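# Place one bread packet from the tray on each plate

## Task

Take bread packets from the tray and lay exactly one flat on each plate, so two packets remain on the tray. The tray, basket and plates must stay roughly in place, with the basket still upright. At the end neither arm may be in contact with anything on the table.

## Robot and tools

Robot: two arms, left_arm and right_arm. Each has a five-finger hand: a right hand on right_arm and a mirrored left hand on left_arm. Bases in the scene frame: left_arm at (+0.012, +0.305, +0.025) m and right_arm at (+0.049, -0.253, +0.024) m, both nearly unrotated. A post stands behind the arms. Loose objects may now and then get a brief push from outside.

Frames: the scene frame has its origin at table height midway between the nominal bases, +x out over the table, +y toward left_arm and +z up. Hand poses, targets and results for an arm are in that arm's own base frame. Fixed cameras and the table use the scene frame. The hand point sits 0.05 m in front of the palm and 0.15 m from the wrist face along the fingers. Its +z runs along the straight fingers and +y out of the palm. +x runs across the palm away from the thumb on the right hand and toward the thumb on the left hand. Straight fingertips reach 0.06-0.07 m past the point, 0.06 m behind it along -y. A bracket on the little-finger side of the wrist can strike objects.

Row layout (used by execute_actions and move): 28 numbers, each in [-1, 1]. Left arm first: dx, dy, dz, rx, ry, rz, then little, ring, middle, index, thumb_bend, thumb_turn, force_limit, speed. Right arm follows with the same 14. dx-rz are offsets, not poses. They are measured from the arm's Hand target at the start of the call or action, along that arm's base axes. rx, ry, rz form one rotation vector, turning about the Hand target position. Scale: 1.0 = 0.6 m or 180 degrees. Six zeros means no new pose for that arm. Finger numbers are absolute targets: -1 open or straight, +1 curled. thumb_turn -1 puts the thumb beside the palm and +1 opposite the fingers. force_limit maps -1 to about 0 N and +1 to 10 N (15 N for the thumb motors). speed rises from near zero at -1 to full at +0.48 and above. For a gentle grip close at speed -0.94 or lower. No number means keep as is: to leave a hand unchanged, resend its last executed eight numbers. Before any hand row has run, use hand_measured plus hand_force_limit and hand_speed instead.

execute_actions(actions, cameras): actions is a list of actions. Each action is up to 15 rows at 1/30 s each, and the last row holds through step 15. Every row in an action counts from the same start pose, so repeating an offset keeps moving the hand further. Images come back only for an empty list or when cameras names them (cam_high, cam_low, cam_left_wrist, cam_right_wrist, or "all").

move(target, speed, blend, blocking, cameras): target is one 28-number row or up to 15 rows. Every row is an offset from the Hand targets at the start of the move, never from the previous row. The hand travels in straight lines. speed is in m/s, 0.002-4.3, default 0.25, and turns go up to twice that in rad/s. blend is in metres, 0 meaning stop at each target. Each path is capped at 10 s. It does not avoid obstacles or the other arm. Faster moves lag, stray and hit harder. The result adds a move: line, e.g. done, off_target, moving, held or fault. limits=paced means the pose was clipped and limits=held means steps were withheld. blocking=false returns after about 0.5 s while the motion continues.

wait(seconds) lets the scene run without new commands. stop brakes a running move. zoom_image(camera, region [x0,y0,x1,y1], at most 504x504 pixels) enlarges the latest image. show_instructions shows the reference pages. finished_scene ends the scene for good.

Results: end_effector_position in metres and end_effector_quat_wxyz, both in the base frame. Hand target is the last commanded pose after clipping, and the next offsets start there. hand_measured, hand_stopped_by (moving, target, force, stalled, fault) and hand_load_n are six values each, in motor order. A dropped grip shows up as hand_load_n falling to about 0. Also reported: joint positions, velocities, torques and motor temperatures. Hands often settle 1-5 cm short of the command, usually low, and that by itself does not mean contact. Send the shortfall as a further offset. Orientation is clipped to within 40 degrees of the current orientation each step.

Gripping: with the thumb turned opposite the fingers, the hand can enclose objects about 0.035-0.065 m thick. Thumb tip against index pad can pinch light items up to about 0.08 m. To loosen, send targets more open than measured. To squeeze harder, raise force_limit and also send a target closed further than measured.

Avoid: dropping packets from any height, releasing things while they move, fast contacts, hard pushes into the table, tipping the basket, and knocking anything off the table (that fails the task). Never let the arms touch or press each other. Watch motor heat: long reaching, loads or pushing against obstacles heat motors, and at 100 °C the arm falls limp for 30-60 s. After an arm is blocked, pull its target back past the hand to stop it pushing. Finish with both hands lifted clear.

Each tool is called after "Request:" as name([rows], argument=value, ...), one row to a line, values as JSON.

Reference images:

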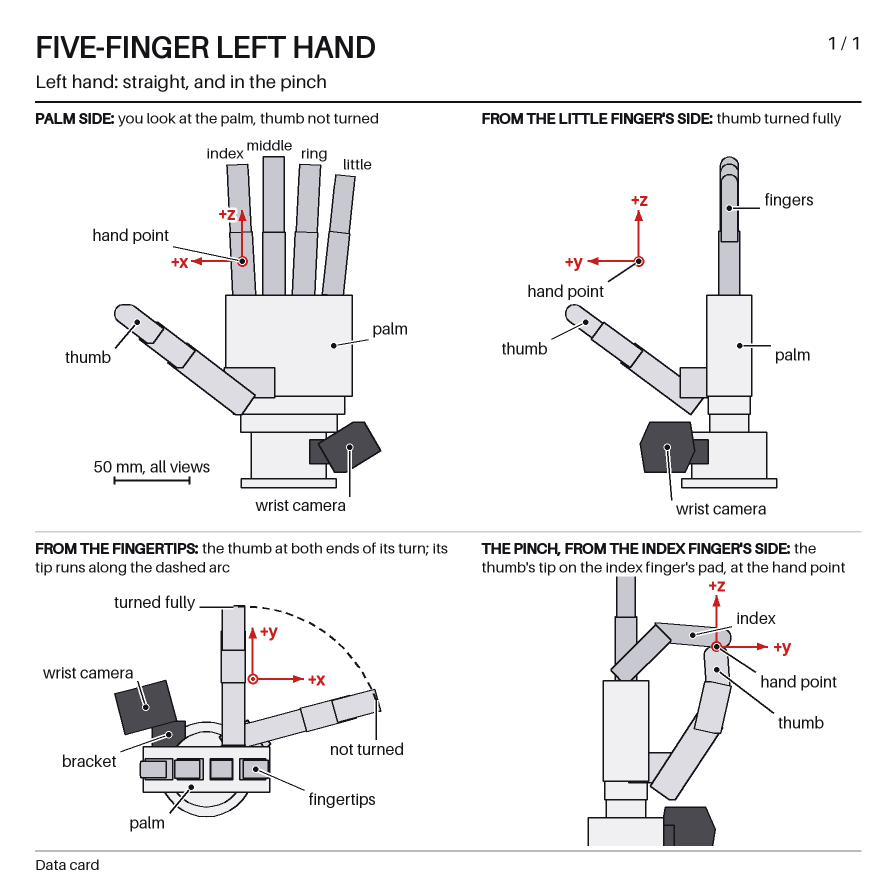

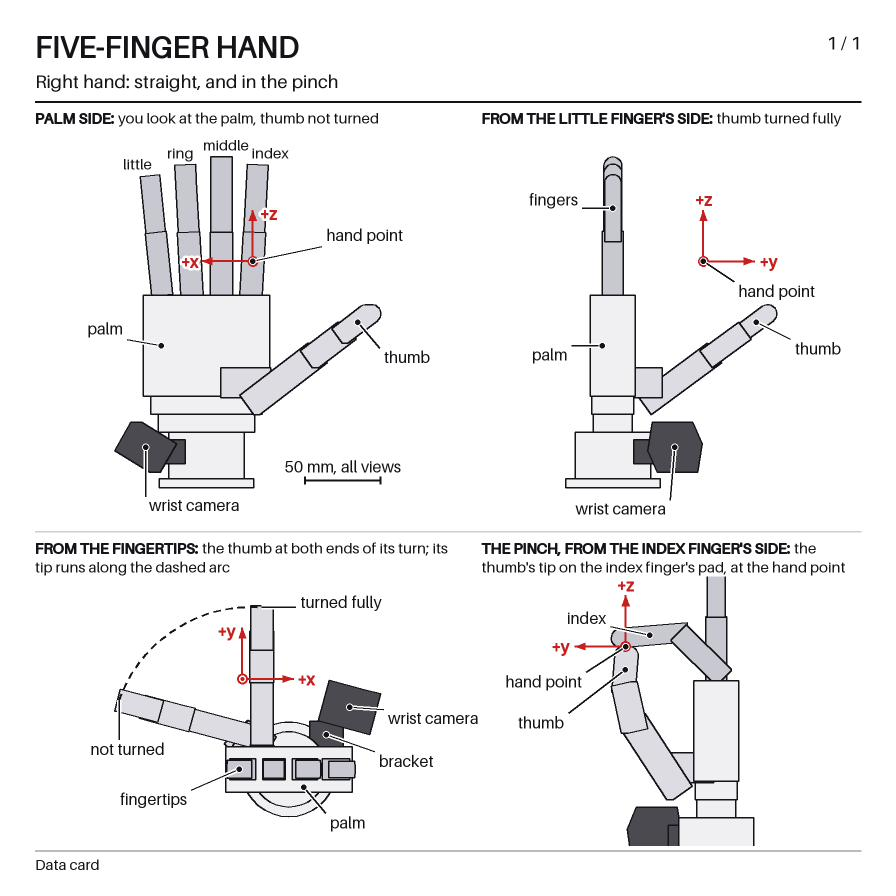

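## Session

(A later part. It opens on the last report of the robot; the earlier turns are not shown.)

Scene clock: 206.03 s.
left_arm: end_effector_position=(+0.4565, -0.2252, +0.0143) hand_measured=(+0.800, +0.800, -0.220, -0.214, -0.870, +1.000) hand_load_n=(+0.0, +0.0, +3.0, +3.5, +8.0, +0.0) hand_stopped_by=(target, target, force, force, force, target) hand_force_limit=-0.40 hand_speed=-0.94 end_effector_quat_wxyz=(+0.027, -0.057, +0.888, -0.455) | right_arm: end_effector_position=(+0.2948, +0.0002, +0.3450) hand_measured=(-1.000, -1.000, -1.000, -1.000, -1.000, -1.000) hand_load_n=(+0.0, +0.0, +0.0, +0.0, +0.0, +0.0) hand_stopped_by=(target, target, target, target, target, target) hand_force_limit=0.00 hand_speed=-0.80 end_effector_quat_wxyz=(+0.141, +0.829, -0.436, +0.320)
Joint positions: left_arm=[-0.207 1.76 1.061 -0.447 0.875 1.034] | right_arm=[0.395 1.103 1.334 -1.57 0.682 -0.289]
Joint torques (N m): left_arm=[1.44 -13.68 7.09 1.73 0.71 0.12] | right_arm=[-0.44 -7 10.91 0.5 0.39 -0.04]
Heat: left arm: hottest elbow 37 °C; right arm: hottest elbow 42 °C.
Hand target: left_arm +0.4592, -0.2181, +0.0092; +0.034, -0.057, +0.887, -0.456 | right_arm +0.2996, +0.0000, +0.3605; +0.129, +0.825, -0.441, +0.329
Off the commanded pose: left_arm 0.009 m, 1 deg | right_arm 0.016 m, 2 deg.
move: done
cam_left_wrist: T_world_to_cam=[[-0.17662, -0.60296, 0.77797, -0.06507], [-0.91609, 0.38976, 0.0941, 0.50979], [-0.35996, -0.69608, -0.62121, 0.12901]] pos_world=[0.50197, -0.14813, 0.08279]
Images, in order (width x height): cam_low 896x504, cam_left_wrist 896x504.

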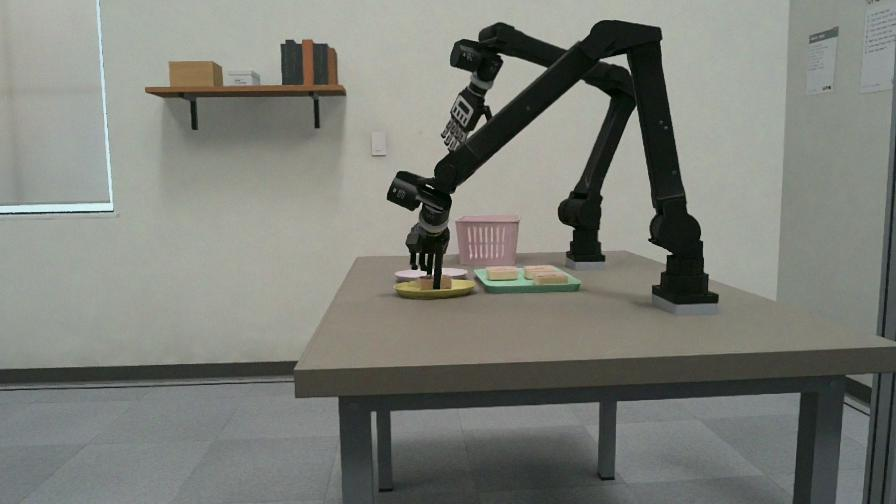

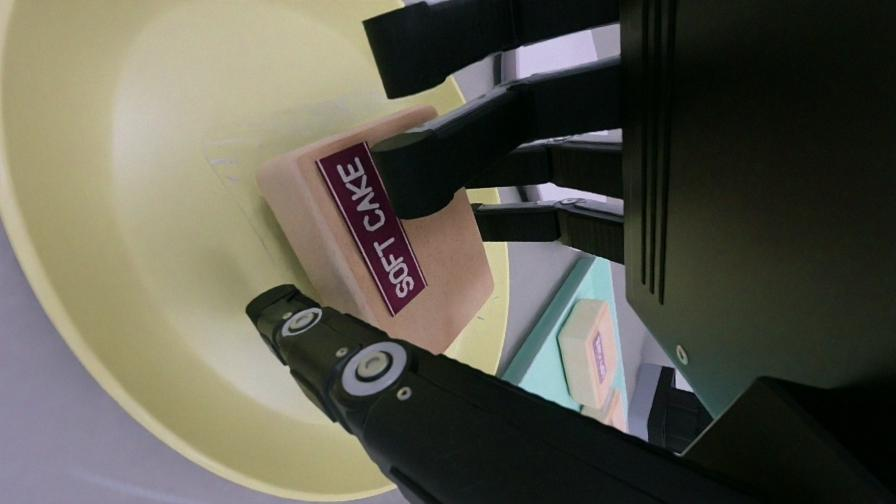

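Request:
move(target=[-0.003,0,-0.011,0,0,0,0.8,0.8,-0.1,-0.1,-0.4,1,-0.4,-0.94,0,0,0,0,0,0,-1,-1,-1,-1,-1,-1,0,-0.8], cameras=["cam_left_wrist","cam_low"], speed=0.03)

Request:
zoom_image(camera="cam_low", region=[380, 250, 500, 310])

Scene clock: 213.30 s.
left_arm: end_effector_position=(+0.4559, -0.2251, +0.0116) hand_measured=(+0.800, +0.800, -0.220, -0.214, -0.870, +1.000) hand_load_n=(+0.0, +0.0, +3.0, +3.5, +8.5, +0.0) hand_stopped_by=(target, target, force, force, force, target) hand_force_limit=-0.40 hand_speed=-0.94 end_effector_quat_wxyz=(+0.031, -0.055, +0.888, -0.456) | right_arm: end_effector_position=(+0.2948, +0.0002, +0.3450) hand_measured=(-1.000, -1.000, -1.000, -1.000, -1.000, -1.000) hand_load_n=(+0.0, -0.5, +0.0, +0.5, +0.0, +0.0) hand_stopped_by=(target, target, target, target, target, target) hand_force_limit=0.00 hand_speed=-0.80 end_effector_quat_wxyz=(+0.141, +0.829, -0.436, +0.320)
Joint positions: left_arm=[-0.207 1.76 1.05 -0.427 0.875 1.034] | right_arm=[0.395 1.103 1.334 -1.57 0.682 -0.289]
Joint torques (N m): left_arm=[1.38 -12.81 7.02 1.68 0.7 0.11] | right_arm=[-0.32 -7.06 10.91 0.51 0.39 -0.04]
Heat: left arm: hottest elbow 37 °C; right arm: hottest elbow 42 °C.
Hand target: left_arm +0.4575, -0.2181, +0.0026; +0.034, -0.057, +0.887, -0.456 | right_arm +0.2996, +0.0000, +0.3605; +0.129, +0.825, -0.441, +0.329
Off the commanded pose: left_arm 0.012 m, 0 deg | right_arm 0.016 m, 2 deg.
move: off_target (left_arm)
cam_left_wrist: T_world_to_cam=[[-0.18323, -0.60158, 0.77752, -0.05966], [-0.91687, 0.38989, 0.08559, 0.50995], [-0.35464, -0.6972, -0.62301, 0.12447]] pos_world=[0.50077, -0.14793, 0.08028]
Images, in order (width x height): cam_low 896x504, cam_left_wrist 896x504.

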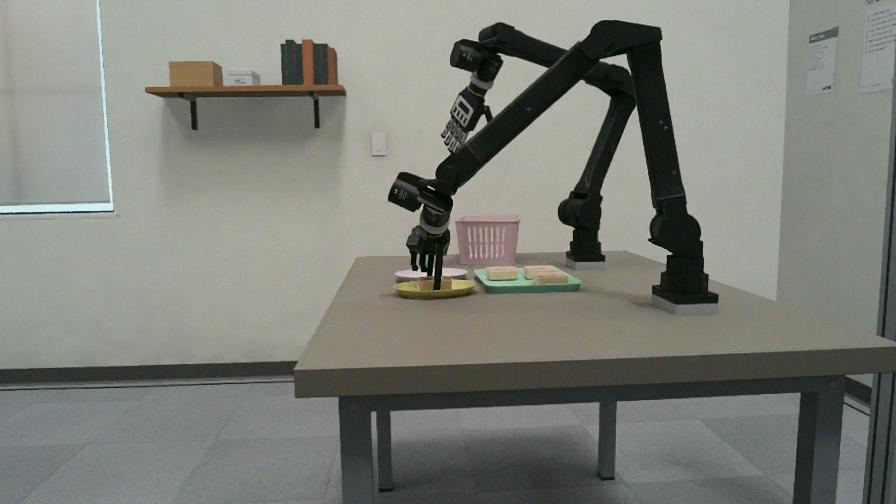

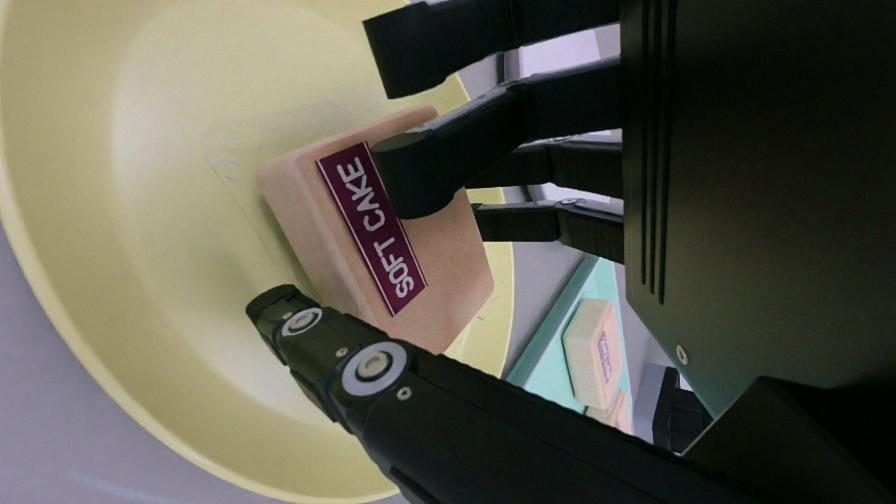

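Scaled by 4.200.

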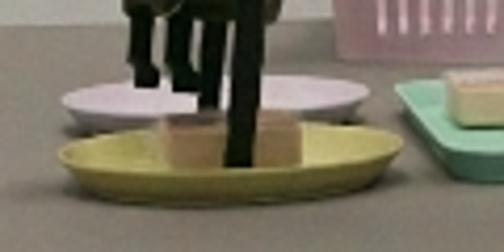

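Request:
move(target=[-0.003,0,-0.009,0,0,0,0.8,0.8,-0.1,-0.1,-0.4,1,-0.4,-0.94,0,0,0,0,0,0,-1,-1,-1,-1,-1,-1,0,-0.8], cameras=["cam_left_wrist","cam_low"], speed=0.03)

Request:
zoom_image(camera="cam_low", region=[380, 250, 500, 310])

Scene clock: 216.20 s.
left_arm: end_effector_position=(+0.4547, -0.2249, +0.0089) hand_measured=(+0.800, +0.800, -0.220, -0.214, -0.870, +1.000) hand_load_n=(+0.0, +0.0, +3.0, +3.5, +8.5, +0.5) hand_stopped_by=(target, target, force, force, force, target) hand_force_limit=-0.40 hand_speed=-0.94 end_effector_quat_wxyz=(+0.034, -0.054, +0.887, -0.457) | right_arm: end_effector_position=(+0.2948, +0.0002, +0.3450) hand_measured=(-1.000, -1.000, -1.000, -1.000, -1.000, -1.000) hand_load_n=(+0.0, +0.0, +0.0, +0.0, +0.0, +0.0) hand_stopped_by=(target, target, target, target, target, target) hand_force_limit=0.00 hand_speed=-0.80 end_effector_quat_wxyz=(+0.141, +0.829, -0.436, +0.320)
Joint positions: left_arm=[-0.207 1.76 1.04 -0.411 0.875 1.034] | right_arm=[0.395 1.103 1.334 -1.57 0.682 -0.289]
Joint torques (N m): left_arm=[1.2 -12.34 6.98 1.78 0.7 0.1] | right_arm=[-0.38 -7.06 10.92 0.51 0.39 -0.04]
Heat: left arm: hottest elbow 37 °C; right arm: hottest elbow 42 °C.
Hand target: left_arm +0.4555, -0.2181, -0.0029; +0.034, -0.057, +0.887, -0.456 | right_arm +0.2996, +0.0000, +0.3605; +0.129, +0.825, -0.441, +0.329
Off the commanded pose: left_arm 0.014 m, 0 deg | right_arm 0.016 m, 2 deg.
move: off_target (left_arm)
cam_left_wrist: T_world_to_cam=[[-0.18791, -0.60063, 0.77713, -0.05524], [-0.91737, 0.38999, 0.0796, 0.50936], [-0.35089, -0.69796, -0.62428, 0.12077]] pos_world=[0.49927, -0.14753, 0.07778]
Images, in order (width x height): cam_low 896x504, cam_left_wrist 896x504.

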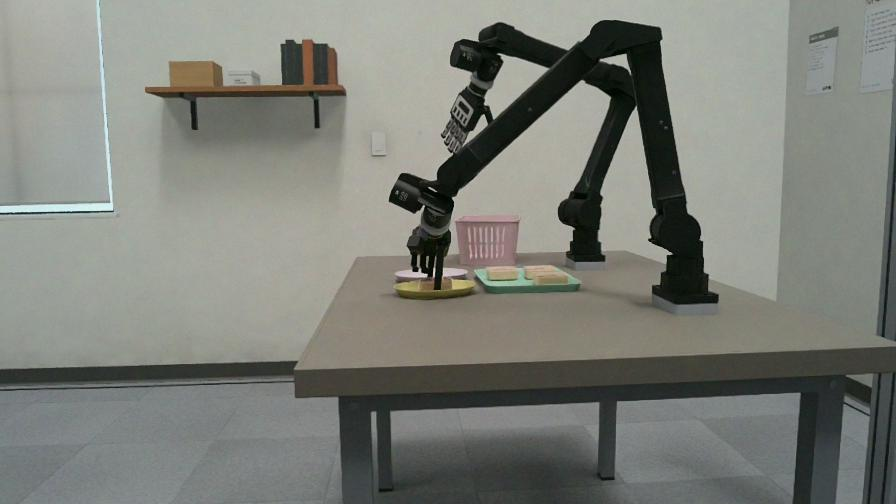

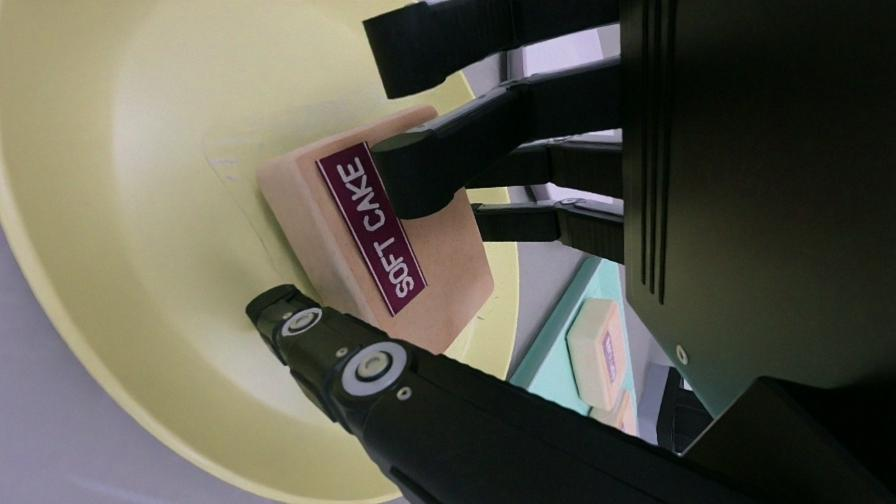

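Scaled by 4.200.

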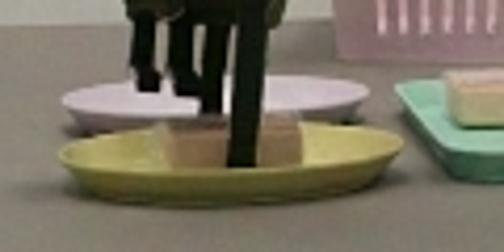

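Request:
move(target=[-0.001,0,-0.008,0,0,0,0.8,0.8,-0.1,-0.1,-0.4,1,-0.4,-0.94,0,0,0,0,0,0,-1,-1,-1,-1,-1,-1,0,-0.8], cameras=["cam_left_wrist","cam_low"], speed=0.03)

Request:
zoom_image(camera="cam_low", region=[380, 250, 500, 310])

Scene clock: 219.60 s.
left_arm: end_effector_position=(+0.4548, -0.2249, +0.0054) hand_measured=(+0.800, +0.800, -0.220, -0.214, -0.870, +1.000) hand_load_n=(+0.0, +0.0, +3.0, +3.0, +8.0, +0.0) hand_stopped_by=(target, target, force, force, force, target) hand_force_limit=-0.40 hand_speed=-0.94 end_effector_quat_wxyz=(+0.035, -0.053, +0.887, -0.458) | right_arm: end_effector_position=(+0.2948, +0.0002, +0.3450) hand_measured=(-1.000, -1.000, -1.000, -1.000, -1.000, -1.000) hand_load_n=(+0.0, +0.0, +0.0, +0.0, +0.0, +0.0) hand_stopped_by=(target, target, target, target, target, target) hand_force_limit=0.00 hand_speed=-0.80 end_effector_quat_wxyz=(+0.141, +0.829, -0.436, +0.320)
Joint positions: left_arm=[-0.207 1.765 1.035 -0.397 0.876 1.034] | right_arm=[0.395 1.103 1.334 -1.57 0.682 -0.289]
Joint torques (N m): left_arm=[1.32 -12.16 6.9 1.73 0.68 0.1] | right_arm=[-0.44 -7.06 10.89 0.5 0.39 -0.04]
Heat: left arm: hottest elbow 36 °C; right arm: hottest elbow 42 °C.
Hand target: left_arm +0.4551, -0.2181, -0.0076; +0.034, -0.057, +0.887, -0.456 | right_arm +0.2996, +0.0000, +0.3605; +0.129, +0.825, -0.441, +0.329
Off the commanded pose: left_arm 0.015 m, 1 deg | right_arm 0.016 m, 2 deg.
move: off_target (left_arm)
cam_left_wrist: T_world_to_cam=[[-0.19056, -0.59973, 0.77718, -0.0511], [-0.91755, 0.39026, 0.07617, 0.50984], [-0.34898, -0.69859, -0.62465, 0.1175]] pos_world=[0.49907, -0.14753, 0.07427]
Images, in order (width x height): cam_low 896x504, cam_left_wrist 896x504.

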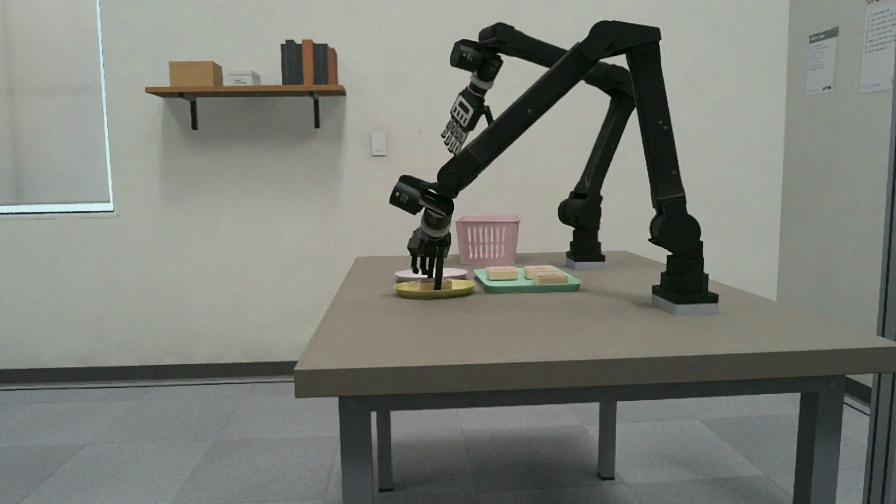

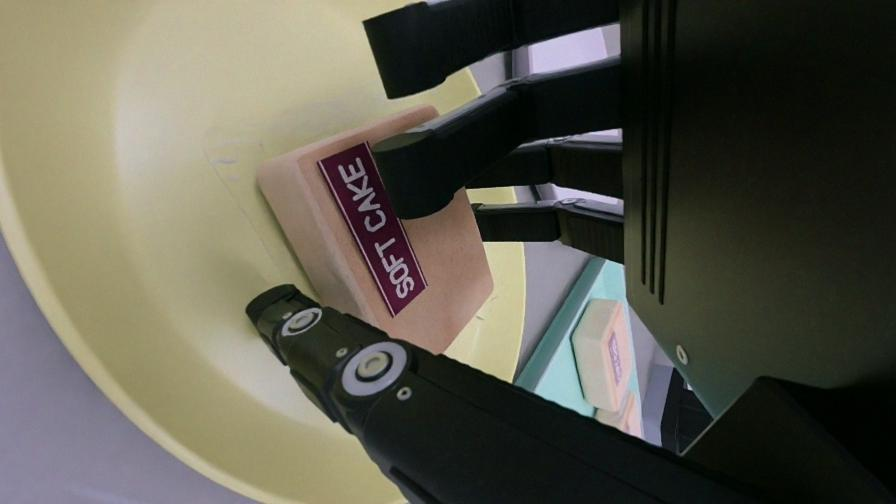

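Scaled by 4.200.

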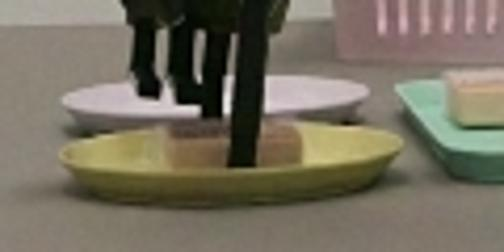

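Request:
move(target=[0,0,-0.006,0,0,0,0.8,0.8,-0.1,-0.1,-0.4,1,-0.4,-0.94,0,0,0,0,0,0,-1,-1,-1,-1,-1,-1,0,-0.8], cameras=["cam_left_wrist","cam_low"], speed=0.03)

Request:
zoom_image(camera="cam_left_wrist", region=[200, 80, 520, 400])

Request:
zoom_image(camera="cam_low", region=[380, 250, 500, 310])

Scene clock: 222.10 s.
left_arm: end_effector_position=(+0.4565, -0.2254, +0.0052) hand_measured=(+0.800, +0.800, -0.220, -0.214, -0.870, +1.000) hand_load_n=(+0.0, +0.0, +2.5, +3.0, +8.0, +0.0) hand_stopped_by=(target, target, force, force, force, target) hand_force_limit=-0.40 hand_speed=-0.94 end_effector_quat_wxyz=(+0.038, -0.051, +0.886, -0.459) | right_arm: end_effector_position=(+0.2948, +0.0002, +0.3450) hand_measured=(-1.000, -1.000, -1.000, -1.000, -1.000, -1.000) hand_load_n=(+0.0, +0.0, +0.0, +0.0, +0.0, +0.0) hand_stopped_by=(target, target, target, target, target, target) hand_force_limit=0.00 hand_speed=-0.80 end_effector_quat_wxyz=(+0.141, +0.829, -0.436, +0.320)
Joint positions: left_arm=[-0.207 1.767 1.035 -0.389 0.876 1.034] | right_arm=[0.395 1.103 1.334 -1.57 0.682 -0.289]
Joint torques (N m): left_arm=[1.26 -11.87 6.67 1.7 0.65 0.1] | right_arm=[-0.44 -7.06 10.91 0.5 0.4 -0.04]
Heat: left arm: hottest elbow 36 °C; right arm: hottest elbow 42 °C.
Hand target: left_arm +0.4551, -0.2181, -0.0112; +0.034, -0.057, +0.887, -0.456 | right_arm +0.2996, +0.0000, +0.3605; +0.129, +0.825, -0.441, +0.329
Off the commanded pose: left_arm 0.018 m, 1 deg | right_arm 0.016 m, 2 deg.
move: off_target (left_arm)
cam_left_wrist: T_world_to_cam=[[-0.19618, -0.598, 0.77712, -0.04801], [-0.91792, 0.39072, 0.06894, 0.51198], [-0.34486, -0.69981, -0.62557, 0.11549]] pos_world=[0.50037, -0.14793, 0.07426]
Images, in order (width x height): cam_low 896x504, cam_left_wrist 896x504.

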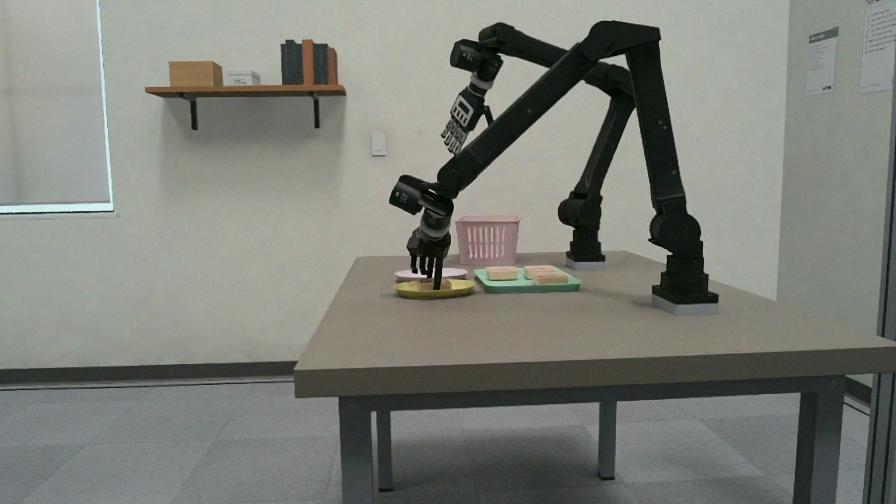

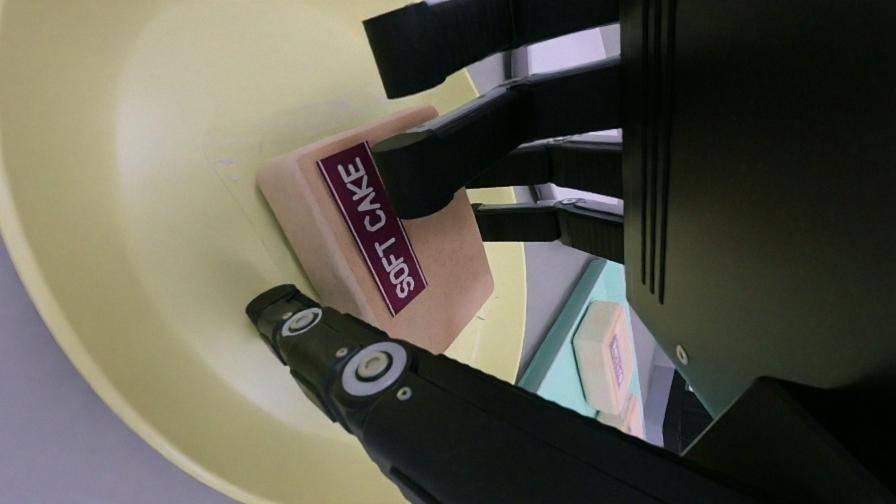

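Scaled by 1.575.

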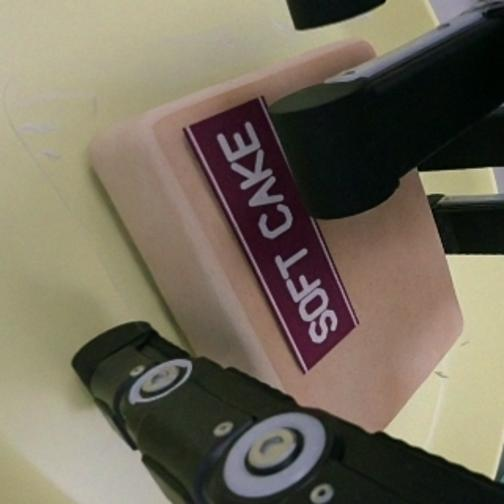

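Scaled by 4.200.

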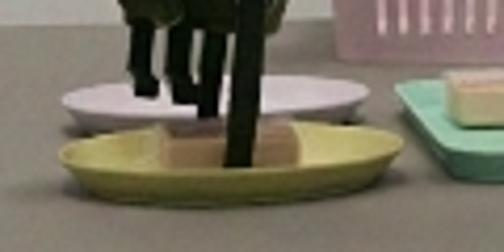

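Request:
move(target=[0,0,0,0,0,0,0.8,0.8,-0.4,-0.4,-1,1,-0.4,-0.85,0,0,0,0,0,0,-1,-1,-1,-1,-1,-1,0,-0.8], cameras=["cam_left_wrist","cam_low"], speed=0.03)

Request:
zoom_image(camera="cam_low", region=[380, 250, 500, 310])

Scene clock: 228.73 s.
left_arm: end_effector_position=(+0.4562, -0.2253, +0.0036) hand_measured=(+0.800, +0.800, -0.400, -0.400, -1.000, +1.000) hand_load_n=(+0.0, +0.0, +0.0, +0.0, +0.0, +0.0) hand_stopped_by=(target, target, target, target, target, target) hand_force_limit=-0.40 hand_speed=-0.85 end_effector_quat_wxyz=(+0.037, -0.052, +0.886, -0.458) | right_arm: end_effector_position=(+0.2948, +0.0002, +0.3450) hand_measured=(-1.000, -1.000, -1.000, -1.000, -1.000, -1.000) hand_load_n=(+0.0, +0.0, +0.0, +0.0, +0.0, +0.0) hand_stopped_by=(target, target, target, target, target, target) hand_force_limit=0.00 hand_speed=-0.80 end_effector_quat_wxyz=(+0.141, +0.829, -0.436, +0.320)
Joint positions: left_arm=[-0.207 1.77 1.035 -0.388 0.876 1.034] | right_arm=[0.395 1.103 1.334 -1.57 0.682 -0.289]
Joint torques (N m): left_arm=[1.26 -12.16 6.72 1.77 0.65 0.1] | right_arm=[-0.44 -7.06 10.91 0.51 0.39 -0.04]
Heat: left arm: hottest elbow 36 °C; right arm: hottest elbow 42 °C.
Hand target: left_arm +0.4551, -0.2181, -0.0112; +0.034, -0.057, +0.887, -0.456 | right_arm +0.2996, +0.0000, +0.3605; +0.129, +0.825, -0.441, +0.329
Off the commanded pose: left_arm 0.016 m, 1 deg | right_arm 0.016 m, 2 deg.
move: done
cam_left_wrist: T_world_to_cam=[[-0.19382, -0.59854, 0.77729, -0.04795], [-0.91774, 0.39061, 0.07194, 0.51155], [-0.34668, -0.69941, -0.62501, 0.11535]] pos_world=[0.50017, -0.14783, 0.07257]
Images, in order (width x height): cam_low 896x504, cam_left_wrist 896x504.

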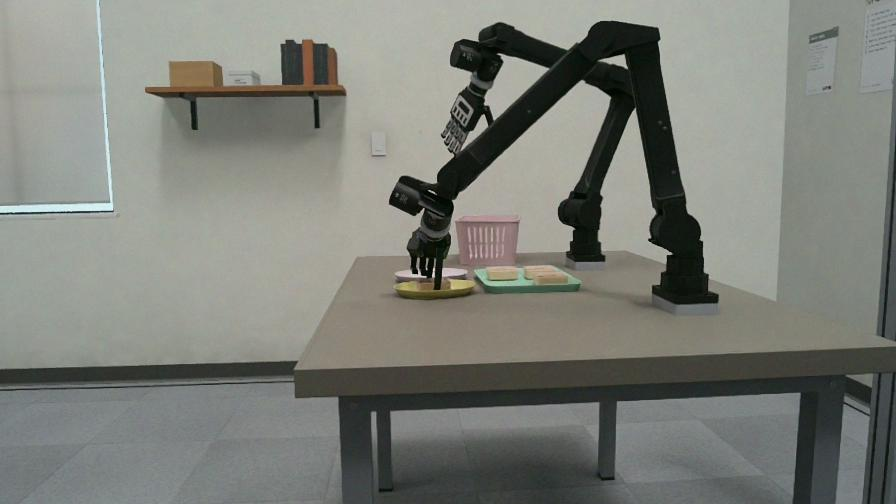

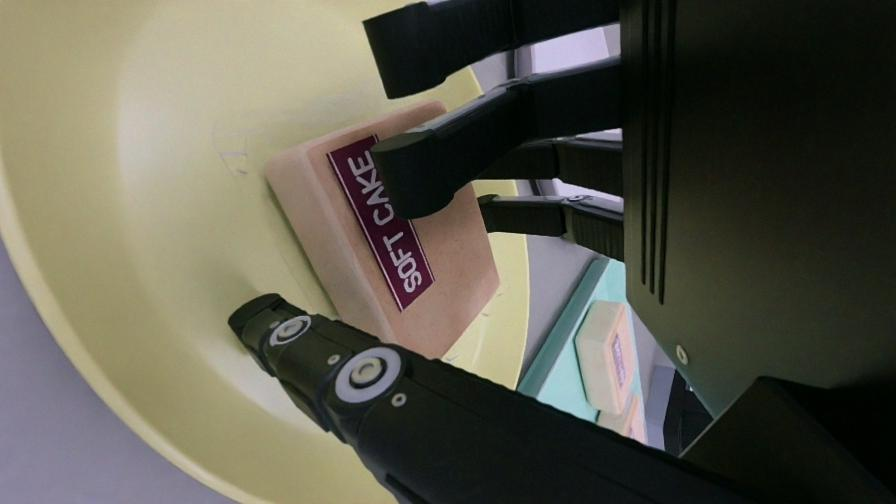

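Scaled by 4.200.

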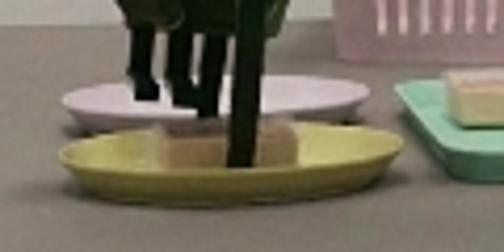

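Request:
move([
  [0,0,0.15,0,0,0,0.8,0.8,-0.4,-0.4,-1,1,-0.4,-0.85,0,0,0,0,0,0,-1,-1,-1,-1,-1,-1,0,-0.8],
  [-0.292,-0.25,0.202,0,0,0,0.8,0.8,-0.4,-0.4,-1,1,-0.4,-0.85,0,0,0,0,0,0,-1,-1,-1,-1,-1,-1,0,-0.8],
], cameras=["cam_left_wrist","cam_low","cam_high"], speed=[0.08,0.2], blend=[0.03,0])

Request:
zoom_image(camera="cam_high", region=[370, 190, 530, 340])

Request:
zoom_image(camera="cam_low", region=[380, 220, 600, 310])

Request:
zoom_image(camera="cam_left_wrist", region=[60, 60, 500, 500])

Scene clock: 238.27 s.
left_arm: end_effector_position=(+0.2850, -0.3648, +0.1095) hand_measured=(+0.800, +0.800, -0.400, -0.400, -1.000, +1.000) hand_load_n=(+0.0, +0.0, +0.0, +0.0, +0.5, +0.0) hand_stopped_by=(target, target, target, target, target, target) hand_force_limit=-0.40 hand_speed=-0.85 end_effector_quat_wxyz=(+0.034, -0.057, +0.889, -0.452) | right_arm: end_effector_position=(+0.2948, +0.0002, +0.3450) hand_measured=(-1.000, -1.000, -1.000, -1.000, -1.000, -1.000) hand_load_n=(+0.0, +0.0, +0.0, +0.5, +0.0, +0.0) hand_stopped_by=(target, target, target, target, target, target) hand_force_limit=0.00 hand_speed=-0.80 end_effector_quat_wxyz=(+0.141, +0.829, -0.436, +0.320)
Joint positions: left_arm=[-0.678 1.334 0.815 -0.266 0.586 0.515] | right_arm=[0.395 1.103 1.334 -1.57 0.682 -0.289]
Joint torques (N m): left_arm=[-0.91 -9.35 8.35 2.47 0.23 -0.16] | right_arm=[-0.44 -7.12 10.91 0.5 0.39 -0.04]
Heat: left arm: hottest elbow 35 °C; right arm: hottest elbow 42 °C.
Hand target: left_arm +0.2797, -0.3681, +0.1099; +0.034, -0.057, +0.887, -0.456 | right_arm +0.2996, +0.0000, +0.3605; +0.129, +0.825, -0.441, +0.329
Off the commanded pose: left_arm 0.006 m, 1 deg | right_arm 0.016 m, 2 deg.
move: done
cam_left_wrist: T_world_to_cam=[[-0.18084, -0.61, 0.77149, -0.25418], [-0.91961, 0.383, 0.08727, 0.39746], [-0.34872, -0.69369, -0.63023, 0.02788]] pos_world=[0.32926, -0.28794, 0.17899]
Images, in order (width x height): cam_high 896x504, cam_low 896x504, cam_left_wrist 896x504.

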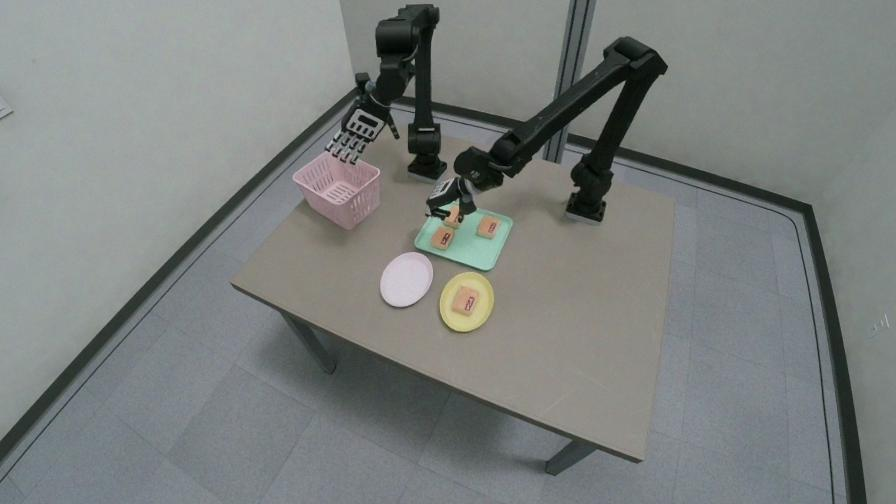

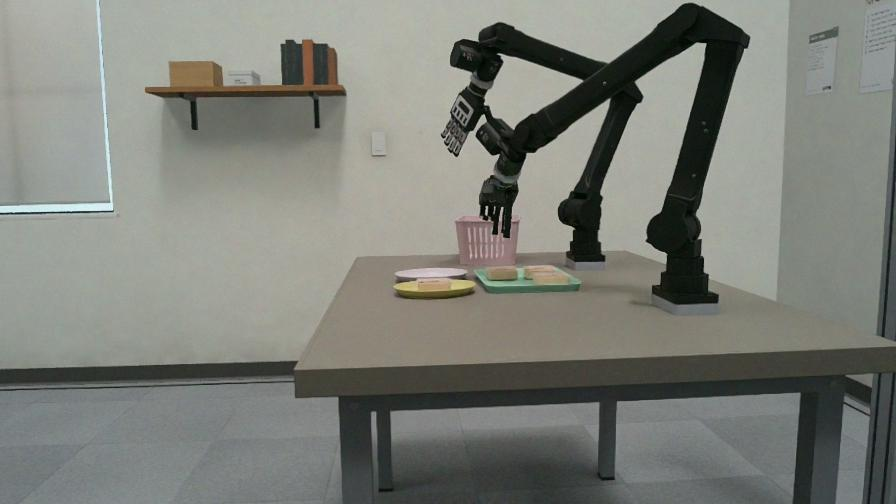

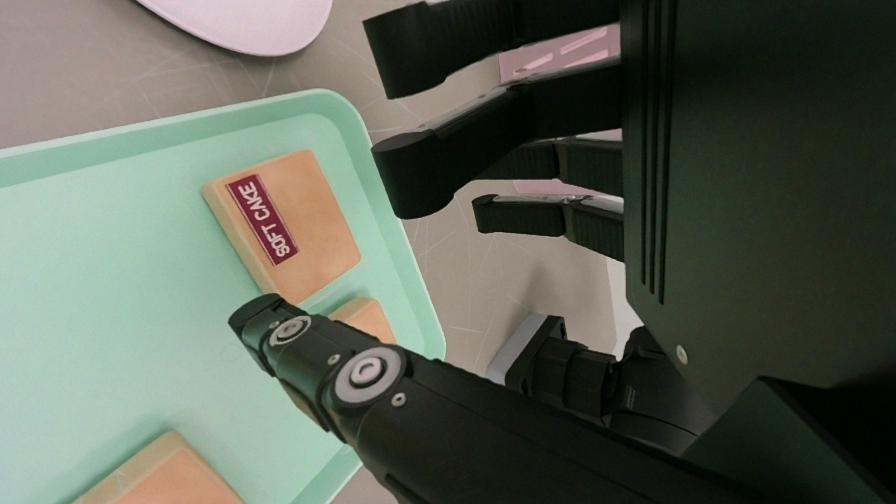

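Scaled by 3.150.

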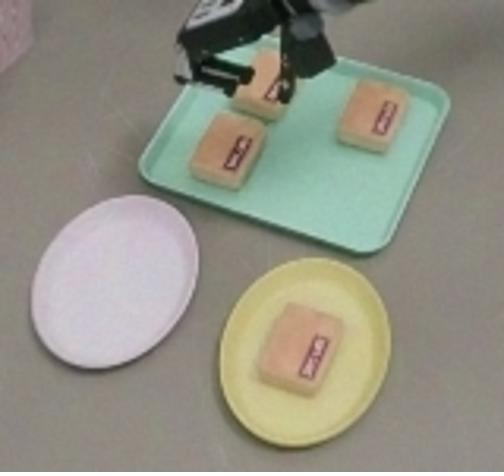

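Scaled by 2.291.

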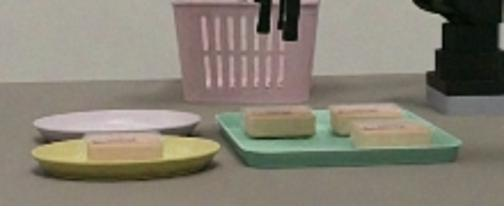

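Scaled by 1.145.

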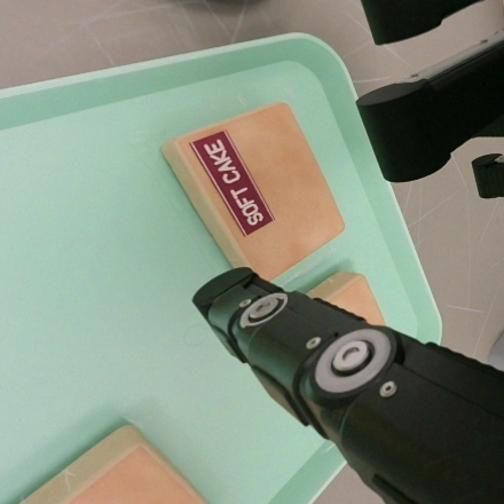

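Request:
move(target=[-0.0105,-0.0143,-0.0998,0,0,0,0.8,0.8,-0.4,-0.4,-1,1,-0.4,-0.85,0,0,0,0,0,0,-1,-1,-1,-1,-1,-1,0,-0.8], speed=0.08, cameras=["cam_left_wrist"])

Scene clock: 251.87 s.
left_arm: end_effector_position=(+0.2804, -0.3732, +0.0590) hand_measured=(+0.800, +0.800, -0.400, -0.400, -1.000, +1.000) hand_load_n=(+0.0, +0.0, +0.0, +0.0, +0.0, +0.0) hand_stopped_by=(target, target, target, target, target, target) hand_force_limit=-0.40 hand_speed=-0.85 end_effector_quat_wxyz=(+0.041, -0.055, +0.886, -0.459) | right_arm: end_effector_position=(+0.2948, +0.0002, +0.3450) hand_measured=(-1.000, -1.000, -1.000, -1.000, -1.000, -1.000) hand_load_n=(+0.0, +0.0, +0.0, +0.0, -0.5, +0.0) hand_stopped_by=(target, target, target, target, target, target) hand_force_limit=0.00 hand_speed=-0.80 end_effector_quat_wxyz=(+0.141, +0.829, -0.436, +0.320)
Joint positions: left_arm=[-0.703 1.422 0.729 -0.058 0.566 0.492] | right_arm=[0.395 1.103 1.334 -1.57 0.682 -0.289]
Joint torques (N m): left_arm=[-1.32 -8 7.68 2.48 0.22 -0.16] | right_arm=[-0.5 -7.06 10.92 0.5 0.39 -0.04]
Heat: left arm: hottest elbow 36 °C; right arm: hottest elbow 43 °C.
Hand target: left_arm +0.2735, -0.3767, +0.0501; +0.034, -0.057, +0.887, -0.456 | right_arm +0.2996, +0.0000, +0.3605; +0.129, +0.825, -0.441, +0.329
Off the commanded pose: left_arm 0.012 m, 1 deg | right_arm 0.016 m, 2 deg.
move: off_target (left_arm)
cam_left_wrist: T_world_to_cam=[[-0.192, -0.59987, 0.77672, -0.21459], [-0.92201, 0.38139, 0.06664, 0.40211], [-0.33621, -0.70335, -0.62631, -0.01871]] pos_world=[0.32326, -0.29524, 0.12816]

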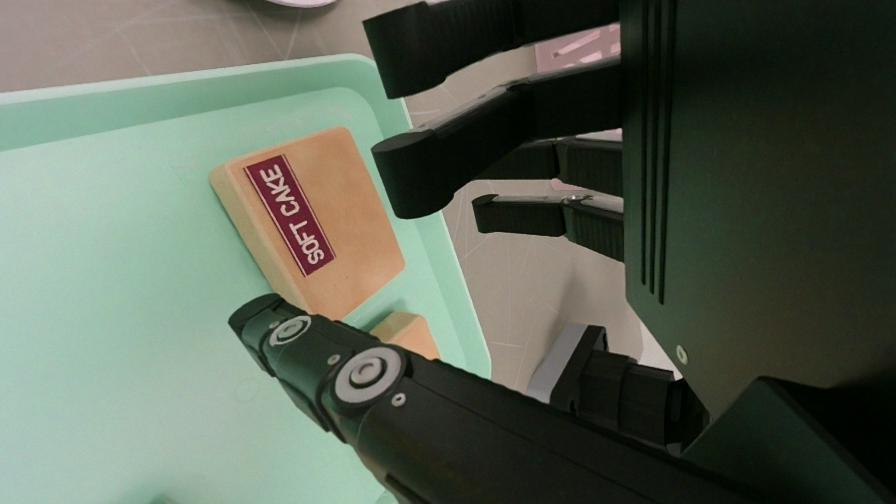

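Request:
move(target=[-0.002,0.001,-0.0635,0,0,0,0.8,0.8,-0.4,-0.4,-1,1,-0.4,-0.85,0,0,0,0,0,0,-1,-1,-1,-1,-1,-1,0,-0.8], speed=0.06, cameras=["cam_left_wrist"])

Scene clock: 257.20 s.
left_arm: end_effector_position=(+0.2804, -0.3731, +0.0212) hand_measured=(+0.800, +0.800, -0.400, -0.400, -1.000, +1.000) hand_load_n=(+0.0, +0.0, +0.0, +0.0, +0.0, +0.0) hand_stopped_by=(target, target, target, target, target, target) hand_force_limit=-0.40 hand_speed=-0.85 end_effector_quat_wxyz=(+0.042, -0.055, +0.886, -0.459) | right_arm: end_effector_position=(+0.2948, +0.0002, +0.3450) hand_measured=(-1.000, -1.000, -1.000, -1.000, -1.000, -1.000) hand_load_n=(+0.0, +0.0, +0.0, +0.0, +0.0, +0.0) hand_stopped_by=(target, target, target, target, target, target) hand_force_limit=0.00 hand_speed=-0.80 end_effector_quat_wxyz=(+0.141, +0.829, -0.436, +0.320)
Joint positions: left_arm=[-0.703 1.508 0.687 0.072 0.566 0.491] | right_arm=[0.395 1.103 1.334 -1.57 0.682 -0.289]
Joint torques (N m): left_arm=[-1.32 -8.47 6.87 2.51 0.21 -0.14] | right_arm=[-0.38 -7.12 10.91 0.51 0.39 -0.04]
Heat: left arm: hottest elbow 36 °C; right arm: hottest elbow 43 °C.
Hand target: left_arm +0.2723, -0.3761, +0.0121; +0.034, -0.057, +0.887, -0.456 | right_arm +0.2996, +0.0000, +0.3605; +0.129, +0.825, -0.441, +0.329
Off the commanded pose: left_arm 0.013 m, 1 deg | right_arm 0.016 m, 2 deg.
move: off_target (left_arm)
cam_left_wrist: T_world_to_cam=[[-0.19232, -0.59937, 0.77703, -0.18492], [-0.92246, 0.38055, 0.06523, 0.40439], [-0.33479, -0.70423, -0.62608, -0.04305]] pos_world=[0.32306, -0.29505, 0.09036]

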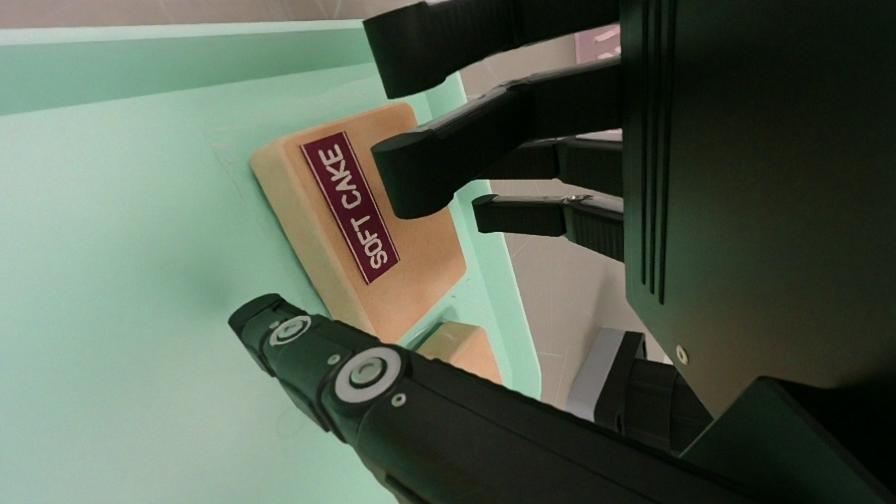

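Request:
move(target=[0,0.001,-0.028,0,0,0,0.8,0.8,-0.4,-0.4,-1,1,-0.4,-0.85,0,0,0,0,0,0,-1,-1,-1,-1,-1,-1,0,-0.8], speed=0.05, cameras=["cam_left_wrist","cam_low","cam_high"])

Scene clock: 260.17 s.
left_arm: end_effector_position=(+0.2800, -0.3728, +0.0036) hand_measured=(+0.800, +0.800, -0.400, -0.400, -1.000, +1.000) hand_load_n=(+0.0, +0.0, +0.0, +0.0, +0.0, +0.0) hand_stopped_by=(target, target, target, target, target, target) hand_force_limit=-0.40 hand_speed=-0.85 end_effector_quat_wxyz=(+0.042, -0.056, +0.886, -0.459) | right_arm: end_effector_position=(+0.2948, +0.0002, +0.3450) hand_measured=(-1.000, -1.000, -1.000, -1.000, -1.000, -1.000) hand_load_n=(+0.0, +0.0, +0.0, -0.5, +0.0, +0.0) hand_stopped_by=(target, target, target, target, target, target) hand_force_limit=0.00 hand_speed=-0.80 end_effector_quat_wxyz=(+0.141, +0.829, -0.436, +0.320)
Joint positions: left_arm=[-0.703 1.553 0.672 0.129 0.566 0.491] | right_arm=[0.395 1.103 1.334 -1.57 0.682 -0.289]
Joint torques (N m): left_arm=[-1.32 -8.59 6.58 2.48 0.25 -0.14] | right_arm=[-0.38 -7.12 10.91 0.5 0.39 -0.03]
Heat: left arm: hottest elbow 35 °C; right arm: hottest elbow 43 °C.
Hand target: left_arm +0.2723, -0.3755, -0.0047; +0.034, -0.057, +0.887, -0.456 | right_arm +0.2996, +0.0000, +0.3605; +0.129, +0.825, -0.441, +0.329
Off the commanded pose: left_arm 0.012 m, 1 deg | right_arm 0.016 m, 2 deg.
move: off_target (left_arm)
cam_left_wrist: T_world_to_cam=[[-0.19118, -0.60031, 0.77658, -0.17178], [-0.92236, 0.38048, 0.06704, 0.4051], [-0.33572, -0.70347, -0.62644, -0.05344]] pos_world=[0.32286, -0.29485, 0.07276]
Images, in order (width x height): cam_high 896x504, cam_low 896x504, cam_left_wrist 896x504.

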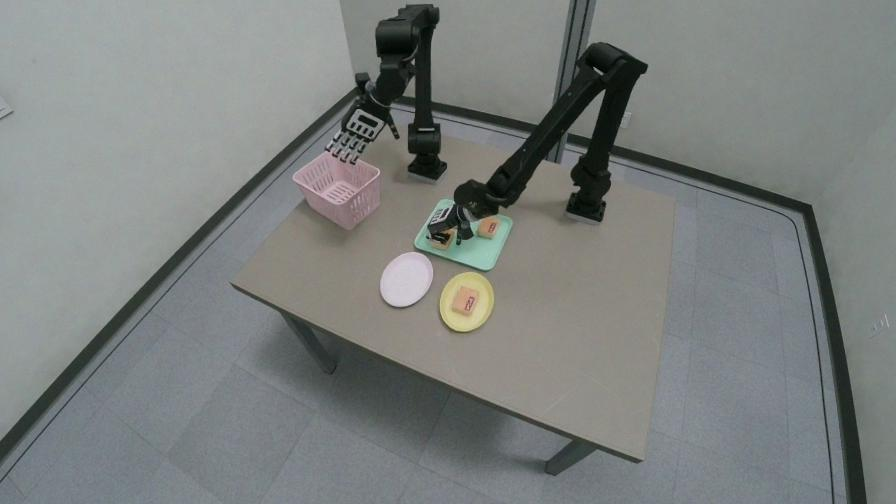

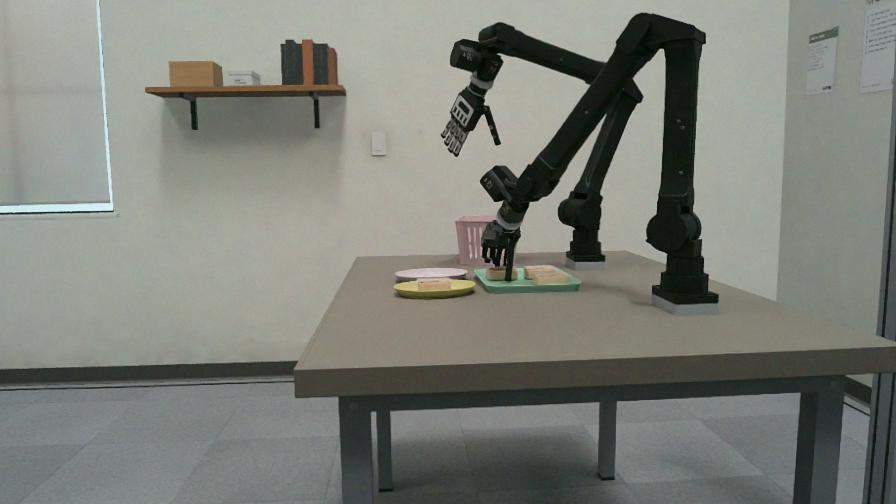

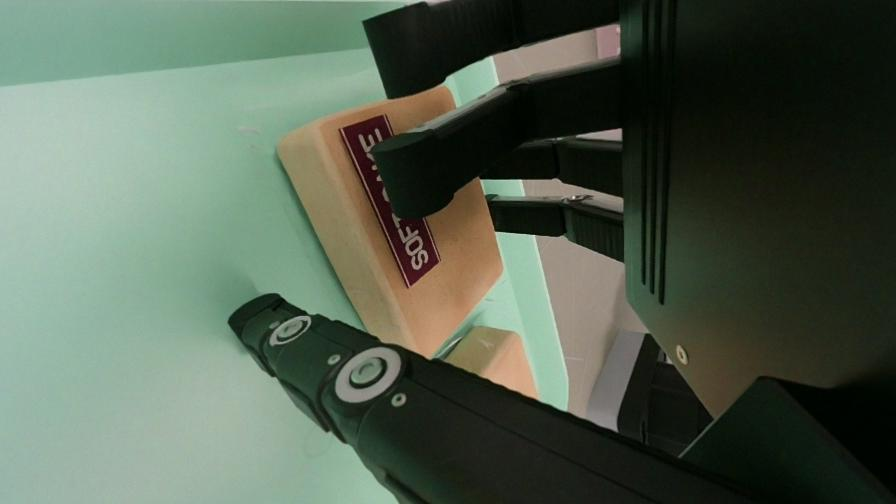

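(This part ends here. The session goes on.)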